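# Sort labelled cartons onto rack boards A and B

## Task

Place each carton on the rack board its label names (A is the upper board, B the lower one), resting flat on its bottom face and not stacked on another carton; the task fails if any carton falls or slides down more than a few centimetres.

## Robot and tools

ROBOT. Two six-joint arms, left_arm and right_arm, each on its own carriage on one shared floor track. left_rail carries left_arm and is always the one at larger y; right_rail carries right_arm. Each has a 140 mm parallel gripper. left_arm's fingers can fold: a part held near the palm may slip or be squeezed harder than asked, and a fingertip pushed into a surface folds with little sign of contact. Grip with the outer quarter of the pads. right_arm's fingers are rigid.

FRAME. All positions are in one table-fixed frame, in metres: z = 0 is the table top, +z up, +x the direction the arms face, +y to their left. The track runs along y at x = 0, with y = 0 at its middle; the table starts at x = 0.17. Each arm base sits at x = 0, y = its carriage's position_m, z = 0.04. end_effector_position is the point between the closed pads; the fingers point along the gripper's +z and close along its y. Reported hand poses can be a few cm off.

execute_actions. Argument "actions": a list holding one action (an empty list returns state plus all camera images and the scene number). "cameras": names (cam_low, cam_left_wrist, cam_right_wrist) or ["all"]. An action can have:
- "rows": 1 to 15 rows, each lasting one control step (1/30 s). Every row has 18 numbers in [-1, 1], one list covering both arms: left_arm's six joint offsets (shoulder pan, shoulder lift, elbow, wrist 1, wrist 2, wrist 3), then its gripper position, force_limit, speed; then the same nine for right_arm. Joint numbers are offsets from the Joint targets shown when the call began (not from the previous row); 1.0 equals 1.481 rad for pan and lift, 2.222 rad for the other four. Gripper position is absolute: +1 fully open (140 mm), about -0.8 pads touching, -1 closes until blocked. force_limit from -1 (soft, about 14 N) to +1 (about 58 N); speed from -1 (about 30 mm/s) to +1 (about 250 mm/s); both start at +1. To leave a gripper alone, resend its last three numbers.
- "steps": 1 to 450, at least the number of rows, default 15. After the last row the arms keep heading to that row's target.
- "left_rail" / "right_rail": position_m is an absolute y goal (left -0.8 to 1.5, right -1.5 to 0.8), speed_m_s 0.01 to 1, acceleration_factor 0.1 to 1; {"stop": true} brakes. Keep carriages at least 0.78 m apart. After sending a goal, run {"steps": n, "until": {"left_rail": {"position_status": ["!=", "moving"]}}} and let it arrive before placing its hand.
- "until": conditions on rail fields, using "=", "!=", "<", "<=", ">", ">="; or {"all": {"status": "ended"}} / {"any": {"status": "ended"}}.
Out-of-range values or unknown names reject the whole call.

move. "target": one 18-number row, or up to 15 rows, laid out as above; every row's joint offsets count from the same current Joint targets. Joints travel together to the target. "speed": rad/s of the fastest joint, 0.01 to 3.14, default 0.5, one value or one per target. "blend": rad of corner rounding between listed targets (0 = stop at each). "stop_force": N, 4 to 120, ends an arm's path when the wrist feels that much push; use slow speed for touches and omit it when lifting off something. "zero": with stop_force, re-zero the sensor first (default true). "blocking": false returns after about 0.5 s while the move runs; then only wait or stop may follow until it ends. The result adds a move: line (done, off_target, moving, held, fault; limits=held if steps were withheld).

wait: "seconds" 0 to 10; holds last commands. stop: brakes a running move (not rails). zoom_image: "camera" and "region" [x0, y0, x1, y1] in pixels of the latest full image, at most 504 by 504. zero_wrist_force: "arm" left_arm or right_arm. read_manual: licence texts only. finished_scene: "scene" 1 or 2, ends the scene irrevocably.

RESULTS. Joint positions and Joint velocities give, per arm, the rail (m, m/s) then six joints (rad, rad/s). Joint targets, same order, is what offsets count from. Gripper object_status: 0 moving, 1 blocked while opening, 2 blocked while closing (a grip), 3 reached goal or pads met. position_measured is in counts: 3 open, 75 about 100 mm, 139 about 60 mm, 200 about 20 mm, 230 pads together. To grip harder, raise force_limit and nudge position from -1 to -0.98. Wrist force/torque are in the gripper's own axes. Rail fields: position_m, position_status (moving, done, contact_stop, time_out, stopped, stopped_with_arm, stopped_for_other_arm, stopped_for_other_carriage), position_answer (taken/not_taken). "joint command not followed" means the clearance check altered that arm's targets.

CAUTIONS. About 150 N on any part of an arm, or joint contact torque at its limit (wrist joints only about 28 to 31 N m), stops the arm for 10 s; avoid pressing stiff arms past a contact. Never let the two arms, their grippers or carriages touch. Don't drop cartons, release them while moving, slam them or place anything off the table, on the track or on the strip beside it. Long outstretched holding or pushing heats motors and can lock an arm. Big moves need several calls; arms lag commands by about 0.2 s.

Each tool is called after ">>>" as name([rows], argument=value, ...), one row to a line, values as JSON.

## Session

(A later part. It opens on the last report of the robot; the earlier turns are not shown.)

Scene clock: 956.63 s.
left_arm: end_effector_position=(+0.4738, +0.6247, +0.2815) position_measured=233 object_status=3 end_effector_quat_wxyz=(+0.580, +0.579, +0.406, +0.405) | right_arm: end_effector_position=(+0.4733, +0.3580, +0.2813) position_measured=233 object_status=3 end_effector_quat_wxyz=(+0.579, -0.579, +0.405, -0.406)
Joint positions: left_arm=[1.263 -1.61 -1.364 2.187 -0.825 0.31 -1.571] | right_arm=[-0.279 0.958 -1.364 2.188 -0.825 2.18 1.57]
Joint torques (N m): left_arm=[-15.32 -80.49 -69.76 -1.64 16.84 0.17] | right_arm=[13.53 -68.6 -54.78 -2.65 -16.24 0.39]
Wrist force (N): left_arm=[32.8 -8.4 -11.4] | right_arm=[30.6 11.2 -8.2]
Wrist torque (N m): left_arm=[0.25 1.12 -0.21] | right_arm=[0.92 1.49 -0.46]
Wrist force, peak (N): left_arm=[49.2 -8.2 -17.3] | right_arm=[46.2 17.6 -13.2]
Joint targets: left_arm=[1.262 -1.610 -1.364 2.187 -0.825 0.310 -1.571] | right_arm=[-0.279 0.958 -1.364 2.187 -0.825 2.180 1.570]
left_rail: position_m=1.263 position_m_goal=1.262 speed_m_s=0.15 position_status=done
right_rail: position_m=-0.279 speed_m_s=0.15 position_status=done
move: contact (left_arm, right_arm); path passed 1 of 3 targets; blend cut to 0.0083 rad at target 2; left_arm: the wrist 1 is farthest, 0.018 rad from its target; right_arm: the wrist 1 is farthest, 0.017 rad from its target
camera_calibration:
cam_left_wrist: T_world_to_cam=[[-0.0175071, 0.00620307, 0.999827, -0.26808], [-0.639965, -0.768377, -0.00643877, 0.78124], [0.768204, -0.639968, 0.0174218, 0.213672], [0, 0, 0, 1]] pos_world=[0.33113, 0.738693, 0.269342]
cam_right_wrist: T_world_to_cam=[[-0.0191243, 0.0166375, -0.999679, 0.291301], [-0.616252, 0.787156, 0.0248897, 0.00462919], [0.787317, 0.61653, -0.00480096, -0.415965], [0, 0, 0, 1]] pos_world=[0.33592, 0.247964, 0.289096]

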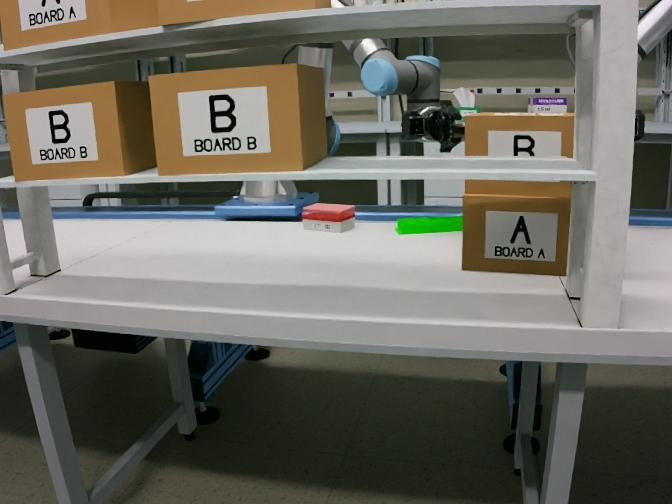

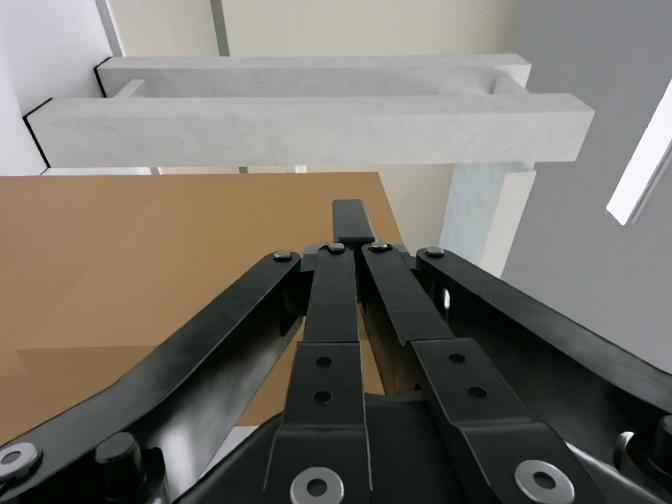

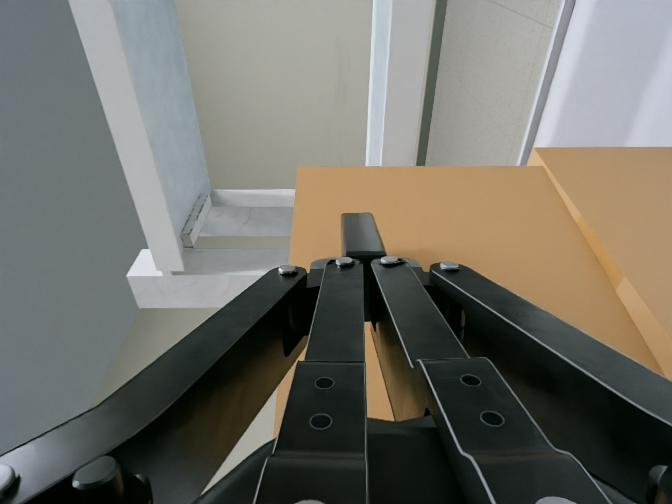

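>>> execute_actions([
  {"left_rail":{"position_m":1.2825},"right_rail":{"position_m":-0.2995},"steps":300,"until":{"all":{"status":"ended"}}},
])

>>> move(target=[0.0132,0.0411,0.0063,-0.0328,0.0087,0,-1,0,0,-0.0108,0.0411,0.0063,-0.0328,-0.0073,0,-1,0,0], speed=0.2)

>>> move(target=[0.001,0.0325,-0.0323,0.0106,0.0007,0,-1,0,0,0.0276,0.0325,-0.0323,0.0106,0.0184,0,-1,0,0], speed=0.03, stop_force=32, cameras=["all"])

Scene clock: 969.90 s.
left_arm: end_effector_position=(+0.4738, +0.6447, +0.2815) position_measured=233 object_status=3 end_effector_quat_wxyz=(+0.580, +0.579, +0.406, +0.405) | right_arm: end_effector_position=(+0.4733, +0.3380, +0.2813) position_measured=233 object_status=3 end_effector_quat_wxyz=(+0.579, -0.579, +0.405, -0.406)
Joint positions: left_arm=[1.282 -1.61 -1.364 2.187 -0.825 0.31 -1.571] | right_arm=[-0.299 0.958 -1.364 2.187 -0.825 2.18 1.57]
Joint torques (N m): left_arm=[-9.73 -67.78 -22.74 -1.68 -1.82 0.82] | right_arm=[9.18 -61.37 -22.58 -6.33 2.84 0.18]
Wrist force (N): left_arm=[-0.1 0.2 0.0] | right_arm=[2.0 8.5 0.5]
Wrist torque (N m): left_arm=[0.10 0.13 -0.33] | right_arm=[1.25 -0.65 -0.44]
Wrist force, peak (N): left_arm=[32.9 -9.4 -11.4] | right_arm=[30.9 12.0 -8.1]
Joint targets: left_arm=[1.283 -1.610 -1.364 2.187 -0.825 0.310 -1.571] | right_arm=[-0.300 0.958 -1.364 2.187 -0.825 2.180 1.570]
Tool commands: left_gripper/position=-1.0 left_gripper/force_limit=+0.0 left_gripper/speed=+0.0 right_gripper/position=-1.0 right_gripper/force_limit=+0.0 right_gripper/speed=+0.0
left_rail: position_m=1.282 position_m_goal=1.283 speed_m_s=0.15 position_status=done
right_rail: position_m=-0.299 position_m_goal=-0.300 speed_m_s=0.15 position_status=done

Scene clock: 970.83 s.
left_arm: end_effector_position=(+0.4839, +0.6443, +0.2447) position_measured=233 object_status=3 end_effector_quat_wxyz=(+0.579, +0.579, +0.406, +0.405) | right_arm: end_effector_position=(+0.4837, +0.3384, +0.2442) position_measured=233 object_status=3 end_effector_quat_wxyz=(+0.579, -0.580, +0.405, -0.406)
Joint positions: left_arm=[1.283 -1.59 -1.303 2.201 -0.897 0.33 -1.571] | right_arm=[-0.3 0.942 -1.303 2.201 -0.897 2.164 1.57]
Joint torques (N m): left_arm=[13.5 -36.23 -20.71 -3.6 2.14 0.12] | right_arm=[-15.35 -46.37 -20.03 -7.24 -2.94 0.25]
Wrist force (N): left_arm=[0.0 0.3 0.0] | right_arm=[1.7 8.3 0.3]
Wrist torque (N m): left_arm=[0.13 0.12 -0.32] | right_arm=[1.16 -0.56 -0.48]
Wrist force, peak (N): left_arm=[0.1 -1.1 0.2] | right_arm=[1.9 9.5 0.4]
Joint targets: left_arm=[1.283 -1.590 -1.303 2.201 -0.898 0.330 -1.571] | right_arm=[-0.300 0.942 -1.303 2.201 -0.897 2.164 1.570]
left_rail: position_m=1.283 speed_m_s=0.15 position_status=done
right_rail: position_m=-0.300 speed_m_s=0.15 position_status=done
move: done

Scene clock: 973.20 s.
left_arm: end_effector_position=(+0.4840, +0.6251, +0.2448) position_measured=233 object_status=3 end_effector_quat_wxyz=(+0.579, +0.579, +0.406, +0.406) | right_arm: end_effector_position=(+0.4842, +0.3573, +0.2442) position_measured=233 object_status=3 end_effector_quat_wxyz=(+0.579, -0.580, +0.405, -0.406)
Joint positions: left_arm=[1.283 -1.59 -1.279 2.165 -0.886 0.33 -1.571] | right_arm=[-0.3 0.962 -1.279 2.166 -0.886 2.184 1.57]
Joint torques (N m): left_arm=[-27.36 -72.18 -29.68 -5.82 9.41 0.48] | right_arm=[-1.42 -65.87 -25.74 -6.42 -15.12 0.13]
Wrist force (N): left_arm=[23.7 10.5 -7.0] | right_arm=[27.8 0.2 -6.5]
Wrist torque (N m): left_arm=[-0.21 0.88 -0.47] | right_arm=[1.47 0.00 -0.36]
Wrist force, peak (N): left_arm=[34.3 16.4 -20.4] | right_arm=[37.2 -1.1 -16.6]
Joint targets: left_arm=[1.283 -1.590 -1.279 2.165 -0.886 0.330 -1.571] | right_arm=[-0.300 0.962 -1.279 2.166 -0.886 2.184 1.570]
left_rail: position_m=1.283 speed_m_s=0.15 position_status=done
right_rail: position_m=-0.300 speed_m_s=0.15 position_status=done
move: contact (left_arm, right_arm); left_arm: the elbow is farthest, 0.036 rad from its target; right_arm: the elbow is farthest, 0.037 rad from its target
camera_calibration:
cam_left_wrist: T_world_to_cam=[[-0.0176135, 0.00405905, 0.999837, -0.229687], [-0.639608, -0.768658, -0.00814705, 0.788248], [0.7685, -0.639647, 0.016135, 0.206628], [0, 0, 0, 1]] pos_world=[0.341331, 0.738994, 0.232737]
cam_right_wrist: T_world_to_cam=[[-0.020258, 0.0150014, -0.999682, 0.25562], [-0.616173, 0.787236, 0.0242998, 0.0128526], [0.78735, 0.61647, -0.00670434, -0.423726], [0, 0, 0, 1]] pos_world=[0.346718, 0.247262, 0.252386]

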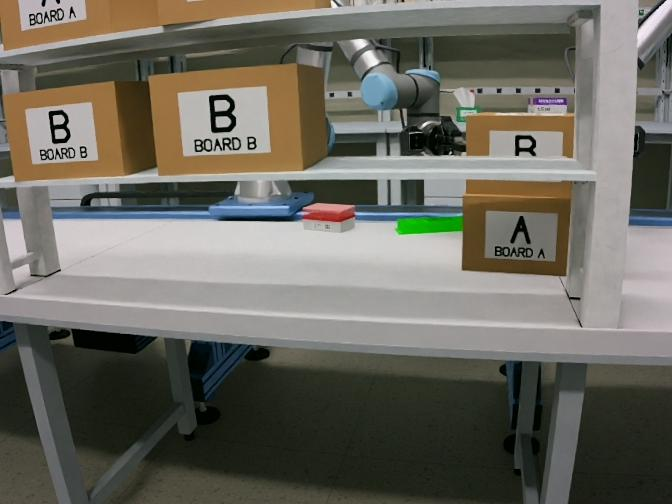

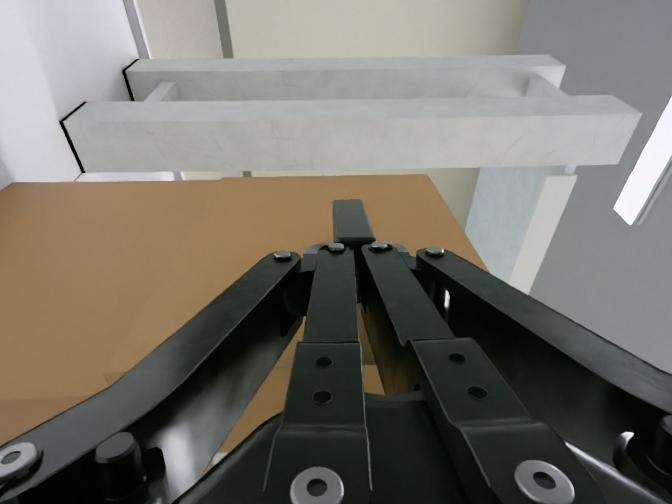

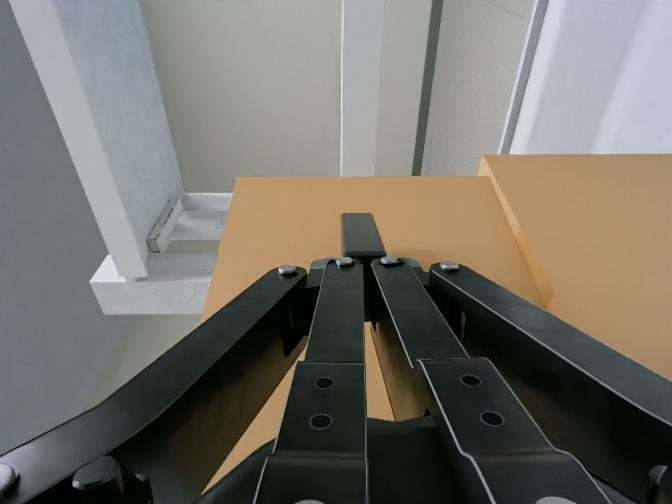

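>>> move([
  [0,-0.0408,-0.0113,0.0383,0,0,-1,0,0,0.0012,-0.0408,-0.0113,0.0383,0.0008,0,-1,0,0],
  [0,-0.0782,-0.0245,0.0764,0,0,-1,0,0,0.0012,-0.0782,-0.0245,0.0764,0.0008,0,-1,0,0],
  [0,-0.1115,-0.04,0.1141,0,0,-1,0,0,0.0012,-0.1115,-0.04,0.1141,0.0008,0,-1,0,0],
], speed=0.1, blend=[0.01,0.01,0])

>>> execute_actions([
  {"left_rail":{"position_m":1.1015},"right_rail":{"position_m":-0.4805},"steps":300,"until":{"all":{"status":"ended"}}},
], cameras=["all"])

Scene clock: 989.37 s.
left_arm: end_effector_position=(+0.4840, +0.6242, +0.3708) position_measured=233 object_status=3 end_effector_quat_wxyz=(+0.579, +0.579, +0.406, +0.405) | right_arm: end_effector_position=(+0.4837, +0.3584, +0.3703) position_measured=233 object_status=3 end_effector_quat_wxyz=(+0.579, -0.580, +0.405, -0.406)
Joint positions: left_arm=[1.282 -1.59 -1.444 2.076 -0.632 0.33 -1.571] | right_arm=[-0.299 0.964 -1.444 2.077 -0.632 2.186 1.57]
Joint torques (N m): left_arm=[-9.33 -75.08 -76.01 -1.41 12.08 0.54] | right_arm=[26.65 -71.16 -63.86 -3.54 -10.09 0.16]
Wrist force (N): left_arm=[35.9 -7.9 -13.1] | right_arm=[38.4 17.7 -11.8]
Wrist torque (N m): left_arm=[0.26 1.33 -0.22] | right_arm=[0.99 0.27 -0.55]
Wrist force, peak (N): left_arm=[43.2 -8.5 -15.0] | right_arm=[45.2 18.6 -13.7]
Joint targets: left_arm=[1.283 -1.590 -1.444 2.076 -0.632 0.330 -1.571] | right_arm=[-0.300 0.964 -1.444 2.077 -0.632 2.186 1.570]
left_rail: position_m=1.282 position_m_goal=1.283 speed_m_s=0.15 position_status=done
right_rail: position_m=-0.299 position_m_goal=-0.300 speed_m_s=0.15 position_status=done
move: done

Scene clock: 992.27 s.
left_arm: end_effector_position=(+0.4840, +0.4432, +0.3709) position_measured=233 object_status=3 end_effector_quat_wxyz=(+0.579, +0.579, +0.406, +0.405) | right_arm: end_effector_position=(+0.4837, +0.1774, +0.3704) position_measured=233 object_status=3 end_effector_quat_wxyz=(+0.579, -0.580, +0.405, -0.406)
Joint positions: left_arm=[1.102 -1.59 -1.444 2.076 -0.632 0.33 -1.571] | right_arm=[-0.48 0.964 -1.444 2.077 -0.632 2.186 1.57]
Joint torques (N m): left_arm=[-14.83 -69.76 -70.8 -3.46 19.59 0.36] | right_arm=[13.21 -64.32 -47.74 -5.05 -16.75 0.29]
Wrist force (N): left_arm=[37.6 -7.7 -13.7] | right_arm=[39.6 17.6 -12.5]
Wrist torque (N m): left_arm=[0.23 1.31 -0.22] | right_arm=[1.03 0.32 -0.55]
Wrist force, peak (N): left_arm=[38.3 -7.6 -13.9] | right_arm=[40.4 18.4 -12.5]
Joint targets: left_arm=[1.102 -1.590 -1.444 2.076 -0.632 0.330 -1.571] | right_arm=[-0.480 0.964 -1.444 2.077 -0.632 2.186 1.570]
Tool commands: left_gripper/position=-1.0 left_gripper/force_limit=+0.0 left_gripper/speed=+0.0 right_gripper/position=-1.0 right_gripper/force_limit=+0.0 right_gripper/speed=+0.0
left_rail: position_m=1.102 position_m_goal=1.101 speed_m_s=0.15 position_status=done
right_rail: position_m=-0.480 speed_m_s=0.15 position_status=done
camera_calibration:
cam_left_wrist: T_world_to_cam=[[-0.0176607, 0.00462255, 0.999833, -0.355327], [-0.639615, -0.768657, -0.00774415, 0.649249], [0.768493, -0.639645, 0.0165316, 0.0881768], [0, 0, 0, 1]] pos_world=[0.341231, 0.557094, 0.358838]
cam_right_wrist: T_world_to_cam=[[-0.0199245, 0.015387, -0.999683, 0.384132], [-0.616182, 0.787226, 0.0243979, 0.151134], [0.787352, 0.616473, -0.00620386, -0.311854], [0, 0, 0, 1]] pos_world=[0.346319, 0.0673621, 0.378388]

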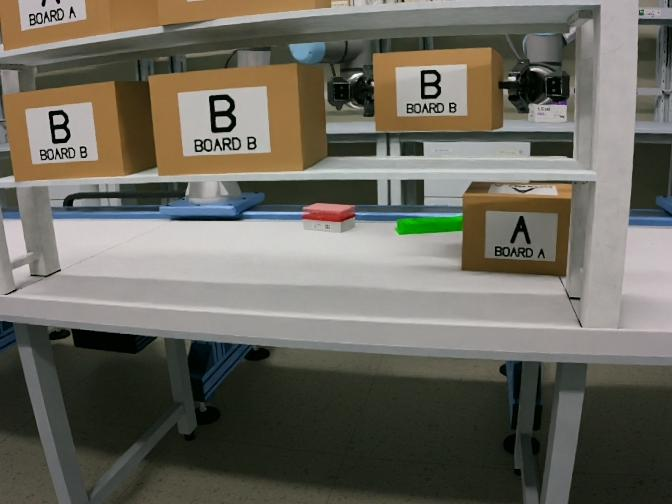

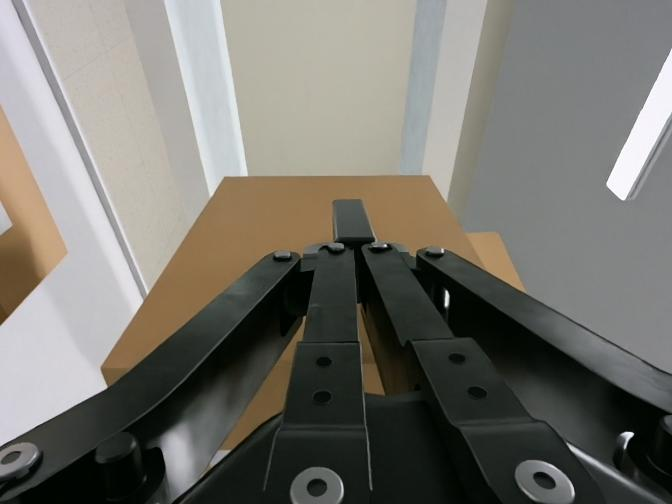

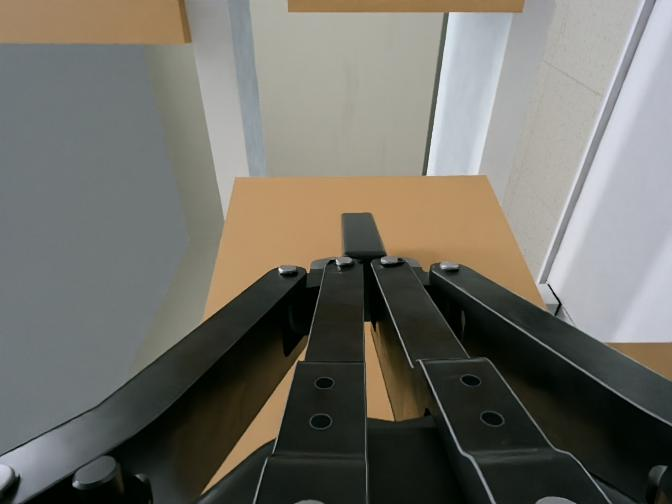

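>>> move([
  [0,0.008,0.0045,-0.0099,0,0,-1,0,0,0,0.008,0.0045,-0.0099,0,0,-1,0,0],
  [0.0718,0.0286,-0.0118,-0.0072,0.0478,0,-1,0,0,-0.0571,0.0286,-0.0118,-0.0072,-0.038,0,-1,0,0],
  [0.1396,0.0533,-0.0326,-0.0029,0.093,0,-1,0,0,-0.1081,0.0533,-0.0326,-0.0029,-0.0721,0,-1,0,0],
  [0.2032,0.0826,-0.0577,0.0026,0.1355,0,-1,0,0,-0.1537,0.0826,-0.0577,0.0026,-0.1024,0,-1,0,0],
  [0.2621,0.1148,-0.0868,0.0103,0.1747,0,-1,0,0,-0.194,0.1148,-0.0868,0.0103,-0.1293,0,-1,0,0],
  [0.316,0.1495,-0.1197,0.02,0.2106,0,-1,0,0,-0.2296,0.1495,-0.1197,0.02,-0.153,0,-1,0,0],
], speed=0.1, stop_force=30, blend=[0.004,0.005,0.005,0.005,0.005,0], cameras=["all"])

Scene clock: 1024.07 s.
left_arm: end_effector_position=(+0.7743, +0.4438, +0.3599) position_measured=233 object_status=3 end_effector_quat_wxyz=(+0.579, +0.579, +0.406, +0.405) | right_arm: end_effector_position=(+0.7736, +0.1772, +0.3593) position_measured=233 object_status=3 end_effector_quat_wxyz=(+0.579, -0.580, +0.406, -0.406)
Joint positions: left_arm=[1.102 -1.122 -1.222 1.81 -0.588 0.798 -1.571] | right_arm=[-0.481 0.624 -1.223 1.811 -0.588 1.846 1.57]
Joint torques (N m): left_arm=[-9.13 -59.24 -73.16 -2.3 16 1.05] | right_arm=[7.49 -72.4 -57.95 -2.9 -16.09 0.26]
Wrist force (N): left_arm=[27.9 -8.5 -9.5] | right_arm=[30.7 17.6 -9.0]
Wrist torque (N m): left_arm=[0.31 1.04 -0.22] | right_arm=[0.89 -0.06 -0.56]
Wrist force, peak (N): left_arm=[42.0 -7.2 -15.1] | right_arm=[44.2 18.8 -13.4]
Joint targets: left_arm=[1.102 -1.122 -1.222 1.810 -0.588 0.798 -1.571] | right_arm=[-0.480 0.624 -1.223 1.811 -0.588 1.846 1.570]
left_rail: position_m=1.102 position_m_goal=1.101 speed_m_s=0.15 position_status=done
right_rail: position_m=-0.481 position_m_goal=-0.480 speed_m_s=0.15 position_status=done
move: done
camera_calibration:
cam_left_wrist: T_world_to_cam=[[-0.0175985, 0.00469753, 0.999834, -0.339286], [-0.639558, -0.768705, -0.00764555, 0.835262], [0.768541, -0.639587, 0.0165324, -0.134414], [0, 0, 0, 1]] pos_world=[0.631531, 0.557694, 0.347838]
cam_right_wrist: T_world_to_cam=[[-0.0201064, 0.0156254, -0.999676, 0.379012], [-0.616116, 0.787268, 0.0246972, 0.330037], [0.787399, 0.616413, -0.00620205, -0.540079], [0, 0, 0, 1]] pos_world=[0.636219, 0.0671622, 0.367389]

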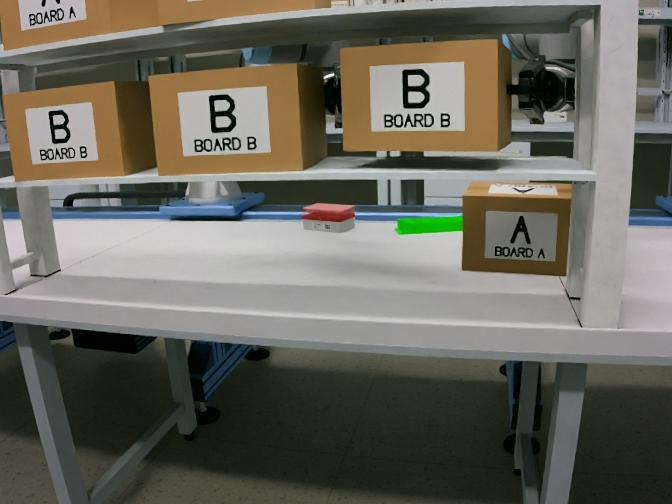

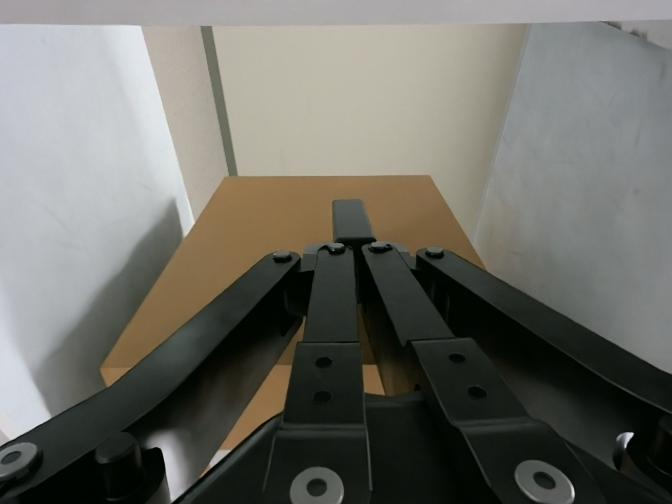

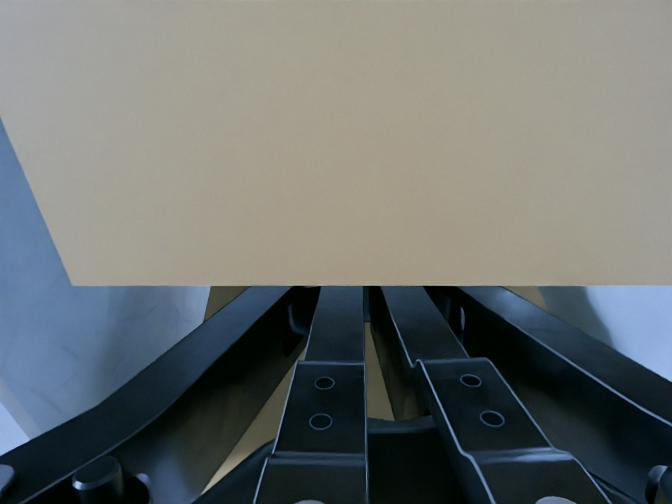

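>>> move(target=[0,0.0294,0.0139,-0.0335,0,0,-1,0,0,0,0.0294,0.0139,-0.0335,0,0,-1,0,0], speed=0.025, stop_force=11, cameras=["cam_low","cam_left_wrist"])

Scene clock: 1032.30 s.
left_arm: end_effector_position=(+0.7745, +0.4435, +0.3329) position_measured=233 object_status=3 end_effector_quat_wxyz=(+0.579, +0.579, +0.406, +0.405) | right_arm: end_effector_position=(+0.7739, +0.1774, +0.3320) position_measured=233 object_status=3 end_effector_quat_wxyz=(+0.579, -0.579, +0.405, -0.406)
Joint positions: left_arm=[1.102 -1.122 -1.196 1.829 -0.633 0.798 -1.571] | right_arm=[-0.481 0.624 -1.196 1.83 -0.634 1.846 1.57]
Joint torques (N m): left_arm=[-16.9 -93.82 -66.93 -2.06 15.2 0.69] | right_arm=[15.43 -85.73 -52.64 -1.35 -15.15 0.08]
Wrist force (N): left_arm=[32.1 1.2 -10.9] | right_arm=[35.9 7.4 -13.6]
Wrist torque (N m): left_arm=[0.11 1.21 -0.35] | right_arm=[1.18 0.05 -0.44]
Wrist force, peak (N): left_arm=[35.0 11.9 -16.6] | right_arm=[38.7 1.3 -18.1]
Joint targets: left_arm=[1.102 -1.122 -1.196 1.829 -0.633 0.798 -1.571] | right_arm=[-0.480 0.624 -1.196 1.830 -0.634 1.846 1.570]
left_rail: position_m=1.102 position_m_goal=1.101 speed_m_s=0.15 position_status=done
right_rail: position_m=-0.481 position_m_goal=-0.480 speed_m_s=0.15 position_status=done
move: contact (left_arm, right_arm); left_arm: the wrist 1 is farthest, 0.029 rad from its target; right_arm: the wrist 1 is farthest, 0.028 rad from its target
camera_calibration:
cam_left_wrist: T_world_to_cam=[[-0.0176845, 0.00490181, 0.999832, -0.312345], [-0.63951, -0.768746, -0.00754246, 0.834912], [0.768579, -0.639536, 0.0167297, -0.13443], [0, 0, 0, 1]] pos_world=[0.631731, 0.557394, 0.320839]
Images, in order (width x height): cam_low 672x504, cam_left_wrist 672x504.

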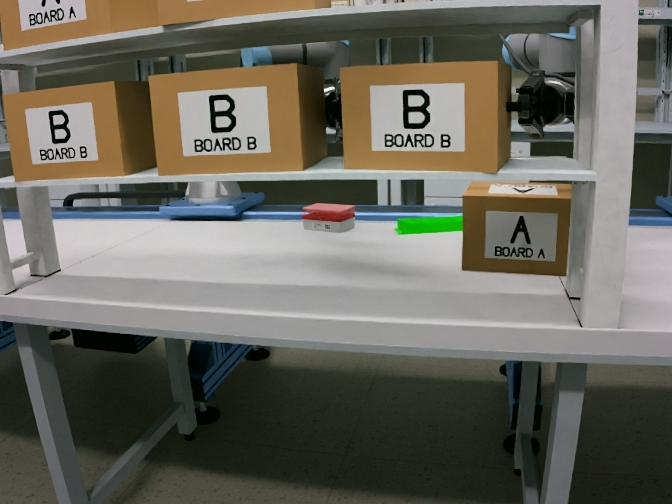

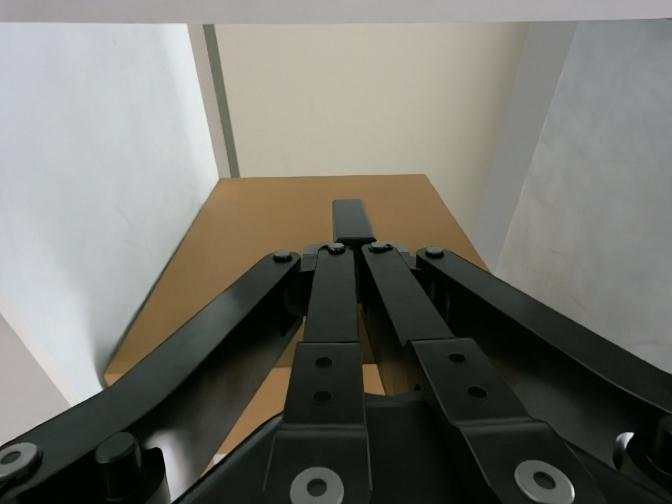

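>>> execute_actions([
  {"left_rail":{"position_m":1.114},"right_rail":{"position_m":-0.495},"steps":200,"until":{"all":{"status":"ended"}}},
])

>>> move([
  [-0.0539,-0.0527,0.0244,0.0107,-0.036,0,-1,0,0,0.0356,-0.0527,0.0244,0.0107,0.0237,0,-1,0,0],
  [-0.1128,-0.0849,0.0535,0.0031,-0.0752,0,-1,0,0,0.0759,-0.0849,0.0535,0.0031,0.0506,0,-1,0,0],
  [-0.2442,-0.1389,0.0994,-0.0068,-0.1628,0,-1,0,0,0.1725,-0.1389,0.0994,-0.0068,0.115,0,-1,0,0],
  [-0.3089,-0.2342,0.1554,0.0007,-0.206,0,-1,0,0,0.1737,-0.2342,0.155,0.001,0.1157,0,-1,0,0],
], speed=0.4, blend=[0.01,0.01,0.02,0])

>>> execute_actions([
  {"left_rail":{"position_m":1.245,"acceleration_factor":0.7,"speed_m_s":1},"right_rail":{"position_m":-0.29,"acceleration_factor":0.7,"speed_m_s":1},"steps":200,"until":{"all":{"status":"ended"}}},
], cameras=["all"])

Scene clock: 1059.13 s.
left_arm: end_effector_position=(+0.7745, +0.4559, +0.3329) position_measured=233 object_status=3 end_effector_quat_wxyz=(+0.579, +0.579, +0.406, +0.405) | right_arm: end_effector_position=(+0.7739, +0.1629, +0.3320) position_measured=233 object_status=3 end_effector_quat_wxyz=(+0.579, -0.579, +0.405, -0.406)
Joint positions: left_arm=[1.114 -1.122 -1.196 1.829 -0.633 0.798 -1.571] | right_arm=[-0.495 0.624 -1.196 1.83 -0.634 1.846 1.57]
Joint torques (N m): left_arm=[-5.36 -94.71 -30.8 -0.4 -1.8 0.82] | right_arm=[3.09 -86.08 -28.04 -4.7 2.99 0.07]
Wrist force (N): left_arm=[0.3 0.3 -0.1] | right_arm=[2.4 6.4 0.1]
Wrist torque (N m): left_arm=[0.16 0.09 -0.32] | right_arm=[0.72 -0.72 -0.47]
Wrist force, peak (N): left_arm=[32.8 1.1 -11.0] | right_arm=[36.5 8.3 -13.3]
Joint targets: left_arm=[1.114 -1.122 -1.196 1.829 -0.633 0.798 -1.571] | right_arm=[-0.495 0.624 -1.196 1.830 -0.634 1.846 1.570]
Tool commands: left_gripper/position=-1.0 left_gripper/force_limit=+0.0 left_gripper/speed=+0.0 right_gripper/position=-1.0 right_gripper/force_limit=+0.0 right_gripper/speed=+0.0
left_rail: position_m=1.114 speed_m_s=0.15 position_status=done
right_rail: position_m=-0.495 speed_m_s=0.15 position_status=done

Scene clock: 1061.00 s.
left_arm: end_effector_position=(+0.4903, +0.5175, +0.3759) position_measured=233 object_status=3 end_effector_quat_wxyz=(+0.579, +0.579, +0.406, +0.405) | right_arm: end_effector_position=(+0.4900, +0.1015, +0.3756) position_measured=233 object_status=3 end_effector_quat_wxyz=(+0.579, -0.579, +0.405, -0.406)
Joint positions: left_arm=[1.114 -1.579 -1.543 2.174 -0.632 0.341 -1.571] | right_arm=[-0.495 0.881 -1.542 2.175 -0.632 2.103 1.57]
Joint torques (N m): left_arm=[-13.96 -68.81 -29.18 1.45 -2.43 0.68] | right_arm=[11.41 -58.86 -27.05 0.75 3.72 -0.01]
Wrist force (N): left_arm=[0.1 -0.2 -0.2] | right_arm=[2.8 6.7 0.3]
Wrist torque (N m): left_arm=[0.01 0.11 -0.32] | right_arm=[0.84 -0.82 -0.49]
Wrist force, peak (N): left_arm=[3.9 0.1 1.3] | right_arm=[3.7 7.8 2.3]
Joint targets: left_arm=[1.114 -1.579 -1.543 2.174 -0.632 0.341 -1.571] | right_arm=[-0.495 0.881 -1.543 2.175 -0.632 2.103 1.570]
left_rail: position_m=1.114 speed_m_s=0.15 position_status=done
right_rail: position_m=-0.495 speed_m_s=0.15 position_status=done
move: done

Scene clock: 1062.60 s.
left_arm: end_effector_position=(+0.4902, +0.6486, +0.3760) position_measured=233 object_status=3 end_effector_quat_wxyz=(+0.579, +0.579, +0.406, +0.405) | right_arm: end_effector_position=(+0.4900, +0.3064, +0.3756) position_measured=233 object_status=3 end_effector_quat_wxyz=(+0.579, -0.579, +0.405, -0.406)
Joint positions: left_arm=[1.245 -1.579 -1.543 2.174 -0.632 0.341 -1.571] | right_arm=[-0.29 0.881 -1.543 2.175 -0.632 2.103 1.57]
Joint torques (N m): left_arm=[-5.1 -44.84 -46.45 -0.37 0.08 0.71] | right_arm=[5.51 -51.08 -34.24 -1.5 -0.55 0.16]
Wrist force (N): left_arm=[0.2 -0.2 -0.4] | right_arm=[2.6 6.9 0.5]
Wrist torque (N m): left_arm=[0.02 0.08 -0.32] | right_arm=[0.88 -0.78 -0.48]
Wrist force, peak (N): left_arm=[1.4 0.3 -0.7] | right_arm=[3.7 6.9 -0.1]
Joint targets: left_arm=[1.245 -1.579 -1.543 2.174 -0.632 0.341 -1.571] | right_arm=[-0.290 0.881 -1.543 2.175 -0.632 2.103 1.570]
Tool commands: left_gripper/position=-1.0 left_gripper/force_limit=+0.0 left_gripper/speed=+0.0 right_gripper/position=-1.0 right_gripper/force_limit=+0.0 right_gripper/speed=+0.0
left_rail: position_m=1.245 position_status=done
right_rail: position_m=-0.290 position_status=done
camera_calibration:
cam_left_wrist: T_world_to_cam=[[-0.0176203, 0.00497565, 0.999832, -0.36145], [-0.639404, -0.768835, -0.00744231, 0.811088], [0.768669, -0.639428, 0.0167286, 0.214413], [0, 0, 0, 1]] pos_world=[0.347431, 0.762494, 0.363839]
cam_right_wrist: T_world_to_cam=[[-0.0195551, 0.0160509, -0.99968, 0.387111], [-0.61624, 0.787171, 0.0246933, 0.0531953], [0.787316, 0.616526, -0.00550199, -0.396497], [0, 0, 0, 1]] pos_world=[0.352519, 0.196363, 0.383492]

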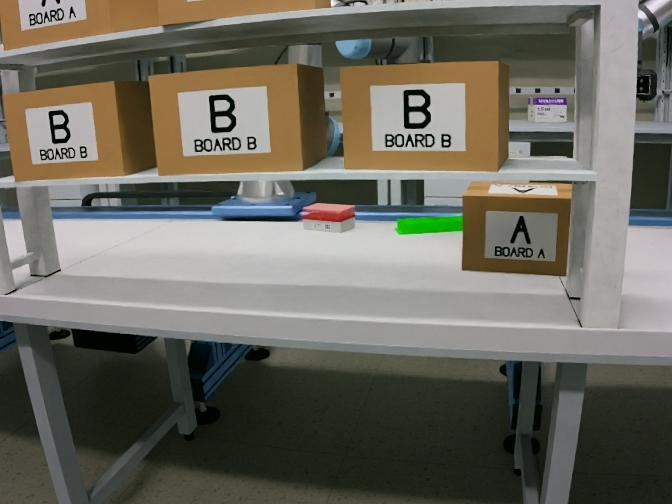

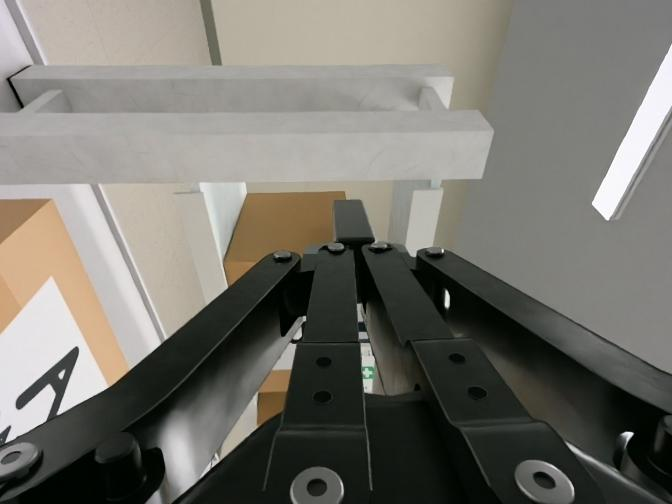

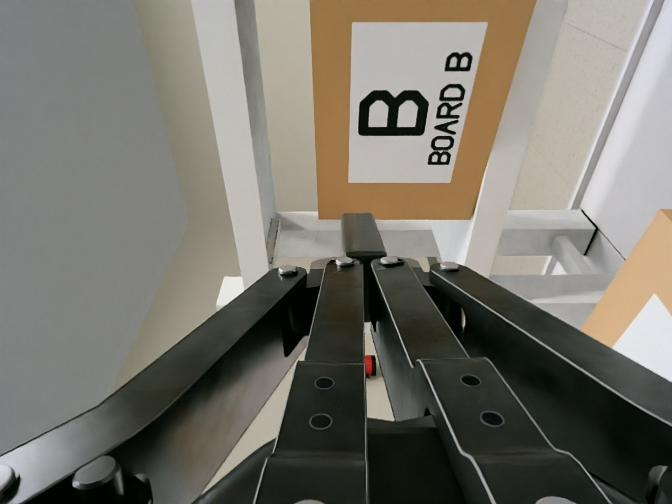

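>>> move([
  [0,0.1477,0.0522,-0.1255,0,0,-1,0,0,0,0.1477,0.0522,-0.1255,0,0,-1,0,0],
  [0,0.3015,0.0621,-0.263,0,0,-1,0,0,0,0.3015,0.0621,-0.263,0,0,-1,0,0],
], speed=0.3, blend=[0.05,0], stop_force=25)

>>> execute_actions([
  {"right_rail":{"position_m":-0.27},"steps":100,"until":{"all":{"status":"ended"}}},
])

>>> move(target=[0.0012,0.0436,-0.068,0.039,0.0006,0,-1,0,0,0.0626,0.0436,-0.068,0.039,0.0417,0,-1,0,0], speed=0.035, stop_force=32, cameras=["all"])

Scene clock: 1075.37 s.
left_arm: end_effector_position=(+0.4902, +0.6486, +0.1099) position_measured=233 object_status=3 end_effector_quat_wxyz=(+0.579, +0.579, +0.406, +0.405) | right_arm: end_effector_position=(+0.4899, +0.3063, +0.1096) position_measured=233 object_status=3 end_effector_quat_wxyz=(+0.579, -0.579, +0.405, -0.406)
Joint positions: left_arm=[1.245 -1.579 -1.096 2.312 -1.216 0.341 -1.571] | right_arm=[-0.29 0.881 -1.096 2.313 -1.216 2.103 1.57]
Joint torques (N m): left_arm=[8.85 -39.53 -6.16 -4.03 1.43 0.85] | right_arm=[-14.47 -49.64 -7.88 -6.93 -2.18 0.04]
Wrist force (N): left_arm=[0.1 0.1 -0.3] | right_arm=[2.4 6.5 0.5]
Wrist torque (N m): left_arm=[0.10 0.12 -0.32] | right_arm=[0.75 -0.72 -0.50]
Wrist force, peak (N): left_arm=[0.0 2.0 -0.4] | right_arm=[1.9 7.5 0.6]
Joint targets: left_arm=[1.245 -1.579 -1.096 2.312 -1.216 0.341 -1.571] | right_arm=[-0.290 0.881 -1.096 2.313 -1.216 2.103 1.570]
left_rail: position_m=1.245 position_status=done
right_rail: position_m=-0.290 position_status=done
move: done

Scene clock: 1076.03 s.
left_arm: end_effector_position=(+0.4902, +0.6486, +0.1099) position_measured=233 object_status=3 end_effector_quat_wxyz=(+0.579, +0.579, +0.406, +0.405) | right_arm: end_effector_position=(+0.4899, +0.3263, +0.1096) position_measured=233 object_status=3 end_effector_quat_wxyz=(+0.579, -0.579, +0.405, -0.406)
Joint positions: left_arm=[1.245 -1.579 -1.096 2.312 -1.216 0.341 -1.571] | right_arm=[-0.27 0.881 -1.096 2.313 -1.216 2.103 1.57]
Joint torques (N m): left_arm=[9.77 -39.98 -6.26 -3.99 1.35 0.92] | right_arm=[-14.42 -53.61 -16.32 -6.14 -2.15 0.3]
Wrist force (N): left_arm=[0.0 0.0 -0.3] | right_arm=[1.8 6.2 0.5]
Wrist torque (N m): left_arm=[0.05 0.14 -0.32] | right_arm=[0.72 -0.60 -0.50]
Wrist force, peak (N): left_arm=[0.4 0.2 -0.3] | right_arm=[3.1 6.6 0.2]
Joint targets: left_arm=[1.245 -1.579 -1.096 2.312 -1.216 0.341 -1.571] | right_arm=[-0.270 0.881 -1.096 2.313 -1.216 2.103 1.570]
Tool commands: left_gripper/position=-1.0 left_gripper/force_limit=+0.0 left_gripper/speed=+0.0 right_gripper/position=-1.0 right_gripper/force_limit=+0.0 right_gripper/speed=+0.0
left_rail: position_m=1.245 position_status=done
right_rail: position_m=-0.270 position_status=done

Scene clock: 1078.70 s.
left_arm: end_effector_position=(+0.4904, +0.6199, +0.1096) position_measured=233 object_status=3 end_effector_quat_wxyz=(+0.579, +0.579, +0.406, +0.406) | right_arm: end_effector_position=(+0.4916, +0.3539, +0.1093) position_measured=233 object_status=3 end_effector_quat_wxyz=(+0.579, -0.579, +0.405, -0.406)
Joint positions: left_arm=[1.245 -1.578 -1.073 2.258 -1.185 0.341 -1.571] | right_arm=[-0.27 0.914 -1.073 2.26 -1.186 2.136 1.57]
Joint torques (N m): left_arm=[-21.64 -83.49 -21.49 -5.9 15.15 0.66] | right_arm=[-0.64 -72.25 -15.2 -5.95 -14.07 -0.03]
Wrist force (N): left_arm=[25.3 13.1 -8.8] | right_arm=[26.3 -2.2 -4.0]
Wrist torque (N m): left_arm=[-0.23 0.97 -0.48] | right_arm=[1.08 0.02 -0.34]
Wrist force, peak (N): left_arm=[33.6 16.3 -26.8] | right_arm=[34.2 -4.8 -18.6]
Joint targets: left_arm=[1.245 -1.578 -1.073 2.258 -1.185 0.341 -1.571] | right_arm=[-0.270 0.914 -1.073 2.260 -1.186 2.136 1.570]
left_rail: position_m=1.245 position_status=done
right_rail: position_m=-0.270 position_status=done
move: contact (left_arm, right_arm); left_arm: the elbow is farthest, 0.097 rad from its target; right_arm: the elbow is farthest, 0.098 rad from its target
camera_calibration:
cam_left_wrist: T_world_to_cam=[[-0.0176523, 0.00447037, 0.999834, -0.0946669], [-0.639121, -0.769067, -0.00784524, 0.787139], [0.768904, -0.639153, 0.0164329, 0.200121], [0, 0, 0, 1]] pos_world=[0.347532, 0.733694, 0.0975379]
cam_right_wrist: T_world_to_cam=[[-0.0198077, 0.0157295, -0.99968, 0.120431], [-0.616123, 0.787266, 0.0245952, 0.0233118], [0.787401, 0.616413, -0.00590259, -0.428462], [0, 0, 0, 1]] pos_world=[0.354119, 0.243862, 0.11729]

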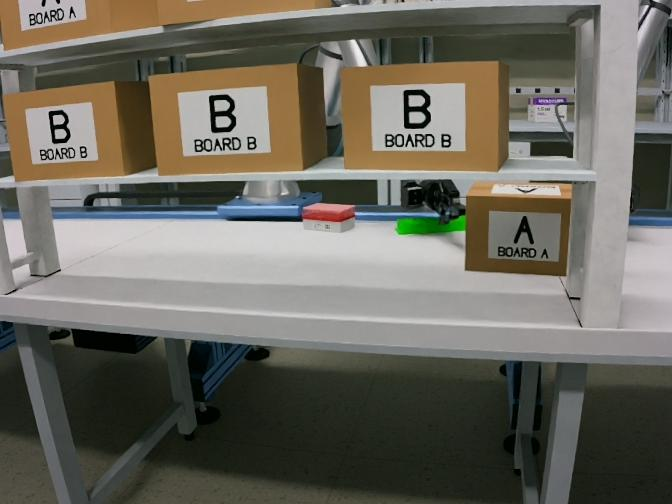

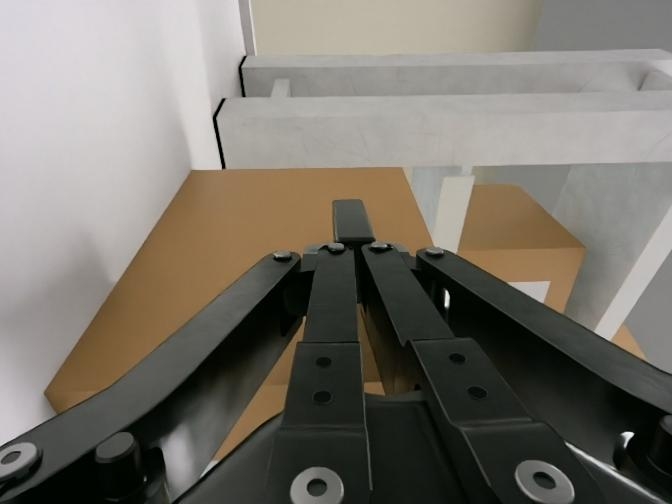

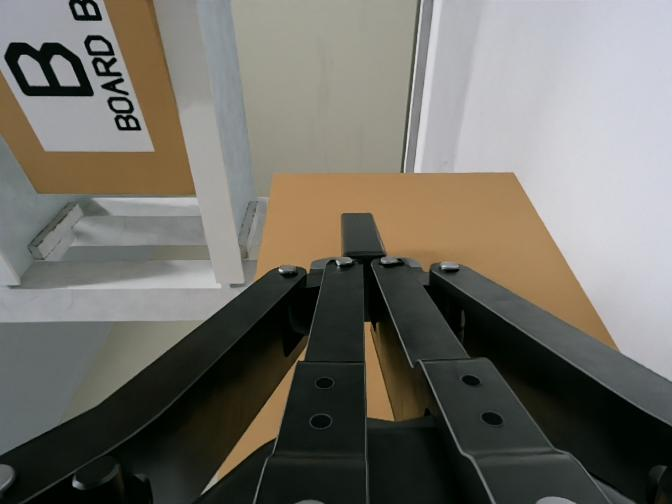

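>>> move([
  [0,-0.081,-0.0052,0.059,0,0,-1,0,0,0.0024,-0.081,-0.0052,0.059,0.0016,0,-1,0,0],
  [0,-0.1554,-0.016,0.1194,0,0,-1,0,0,0.0024,-0.1554,-0.016,0.1194,0.0016,0,-1,0,0],
  [0,-0.2207,-0.0329,0.1798,0,0,-1,0,0,0.0024,-0.2207,-0.0329,0.1798,0.0016,0,-1,0,0],
  [0,-0.2762,-0.0557,0.2396,0,0,-1,0,0,0.0024,-0.2762,-0.0557,0.2396,0.0016,0,-1,0,0],
  [0,-0.3214,-0.0836,0.2976,0,0,-1,0,0,0.0024,-0.3214,-0.0836,0.2976,0.0016,0,-1,0,0],
  [0,-0.3564,-0.1163,0.3536,0,0,-1,0,0,0.0024,-0.3564,-0.1163,0.3536,0.0016,0,-1,0,0],
  [0,-0.3816,-0.1536,0.4077,0,0,-1,0,0,0.0024,-0.3816,-0.1536,0.4077,0.0016,0,-1,0,0],
  [0,-0.3978,-0.195,0.46,0,0,-1,0,0,0.0024,-0.3978,-0.195,0.46,0.0016,0,-1,0,0],
], speed=0.14, blend=[0.01,0.01,0.01,0.01,0.01,0.01,0.01,0])

>>> execute_actions([
  {"left_rail":{"position_m":1.078,"acceleration_factor":0.15,"speed_m_s":0.15},"right_rail":{"position_m":-0.437,"acceleration_factor":0.15,"speed_m_s":0.15},"steps":300,"until":{"all":{"status":"ended"}}},
], cameras=["all"])

Scene clock: 1106.40 s.
left_arm: end_effector_position=(+0.4904, +0.6193, +0.6184) position_measured=233 object_status=3 end_effector_quat_wxyz=(+0.579, +0.579, +0.406, +0.406) | right_arm: end_effector_position=(+0.4904, +0.3554, +0.6176) position_measured=233 object_status=3 end_effector_quat_wxyz=(+0.579, -0.579, +0.405, -0.406)
Joint positions: left_arm=[1.245 -1.578 -1.662 1.825 -0.163 0.341 -1.571] | right_arm=[-0.27 0.917 -1.663 1.827 -0.164 2.139 1.57]
Joint torques (N m): left_arm=[-31.24 -49.43 -75.43 -2.13 16.73 0.72] | right_arm=[22.98 -46.79 -64 -3.88 -10.95 -0.03]
Wrist force (N): left_arm=[39.2 -7.5 -13.8] | right_arm=[42.3 16.2 -13.2]
Wrist torque (N m): left_arm=[0.17 1.38 -0.24] | right_arm=[0.54 0.16 -0.56]
Wrist force, peak (N): left_arm=[53.8 -7.9 -19.0] | right_arm=[57.5 16.7 -17.8]
Joint targets: left_arm=[1.245 -1.578 -1.662 1.825 -0.163 0.341 -1.571] | right_arm=[-0.270 0.917 -1.663 1.827 -0.164 2.139 1.570]
left_rail: position_m=1.245 position_status=done
right_rail: position_m=-0.270 position_status=done
move: done

Scene clock: 1109.20 s.
left_arm: end_effector_position=(+0.4904, +0.4523, +0.6185) position_measured=233 object_status=3 end_effector_quat_wxyz=(+0.579, +0.579, +0.406, +0.406) | right_arm: end_effector_position=(+0.4904, +0.1884, +0.6177) position_measured=233 object_status=3 end_effector_quat_wxyz=(+0.579, -0.579, +0.405, -0.406)
Joint positions: left_arm=[1.078 -1.578 -1.662 1.825 -0.163 0.341 -1.571] | right_arm=[-0.437 0.917 -1.663 1.827 -0.164 2.139 1.57]
Joint torques (N m): left_arm=[-35.99 -39.97 -73.34 -3.33 7.51 0.99] | right_arm=[30.1 -42.01 -61.24 -4.84 -6.11 0.27]
Wrist force (N): left_arm=[39.9 -7.2 -14.3] | right_arm=[43.3 16.3 -13.1]
Wrist torque (N m): left_arm=[0.28 1.47 -0.24] | right_arm=[0.52 0.19 -0.56]
Wrist force, peak (N): left_arm=[41.1 -7.9 -14.4] | right_arm=[43.7 17.3 -13.0]
Joint targets: left_arm=[1.078 -1.578 -1.662 1.825 -0.163 0.341 -1.571] | right_arm=[-0.437 0.917 -1.663 1.827 -0.164 2.139 1.570]
Tool commands: left_gripper/position=-1.0 left_gripper/force_limit=+0.0 left_gripper/speed=+0.0 right_gripper/position=-1.0 right_gripper/force_limit=+0.0 right_gripper/speed=+0.0
left_rail: position_m=1.078 speed_m_s=0.15 position_status=done
right_rail: position_m=-0.437 speed_m_s=0.15 position_status=done
camera_calibration:
cam_left_wrist: T_world_to_cam=[[-0.0176231, 0.00497181, 0.999832, -0.603027], [-0.639237, -0.768974, -0.00744341, 0.66198], [0.768808, -0.639261, 0.0167299, 0.0845504], [0, 0, 0, 1]] pos_world=[0.347532, 0.566093, 0.606439]
cam_right_wrist: T_world_to_cam=[[-0.0194737, 0.0161146, -0.99968, 0.631004], [-0.616132, 0.787256, 0.0246926, 0.140368], [0.787402, 0.616416, -0.00540208, -0.322893], [0, 0, 0, 1]] pos_world=[0.35302, 0.0783629, 0.625593]

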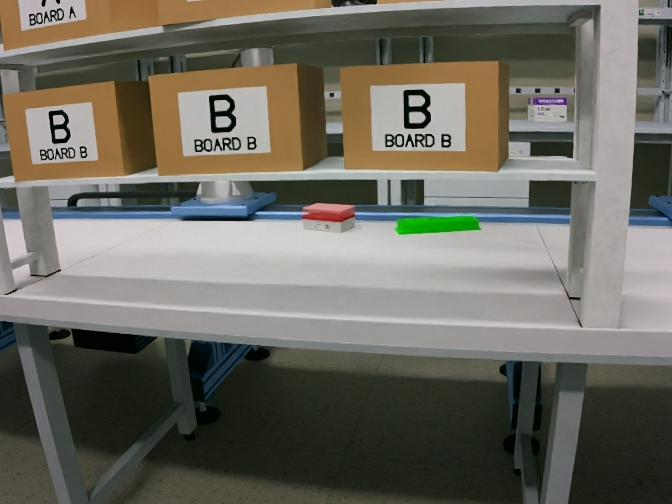

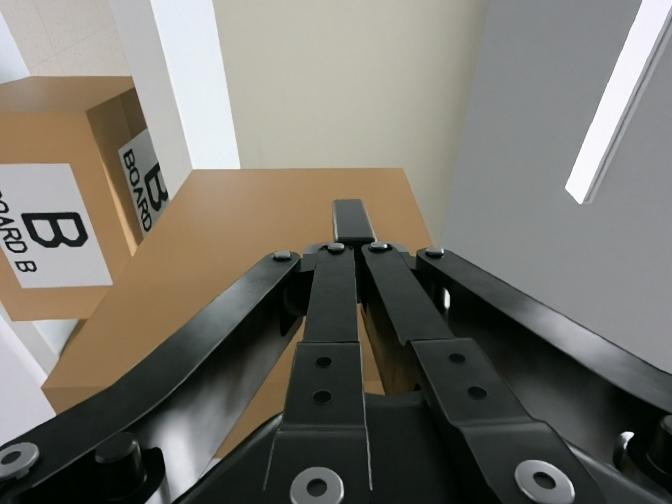

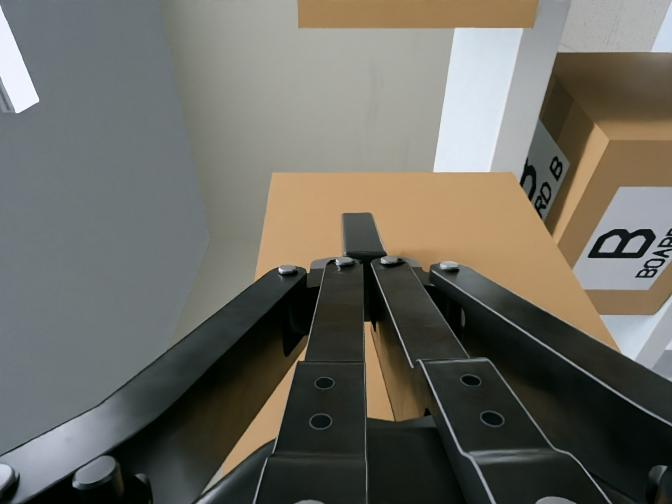

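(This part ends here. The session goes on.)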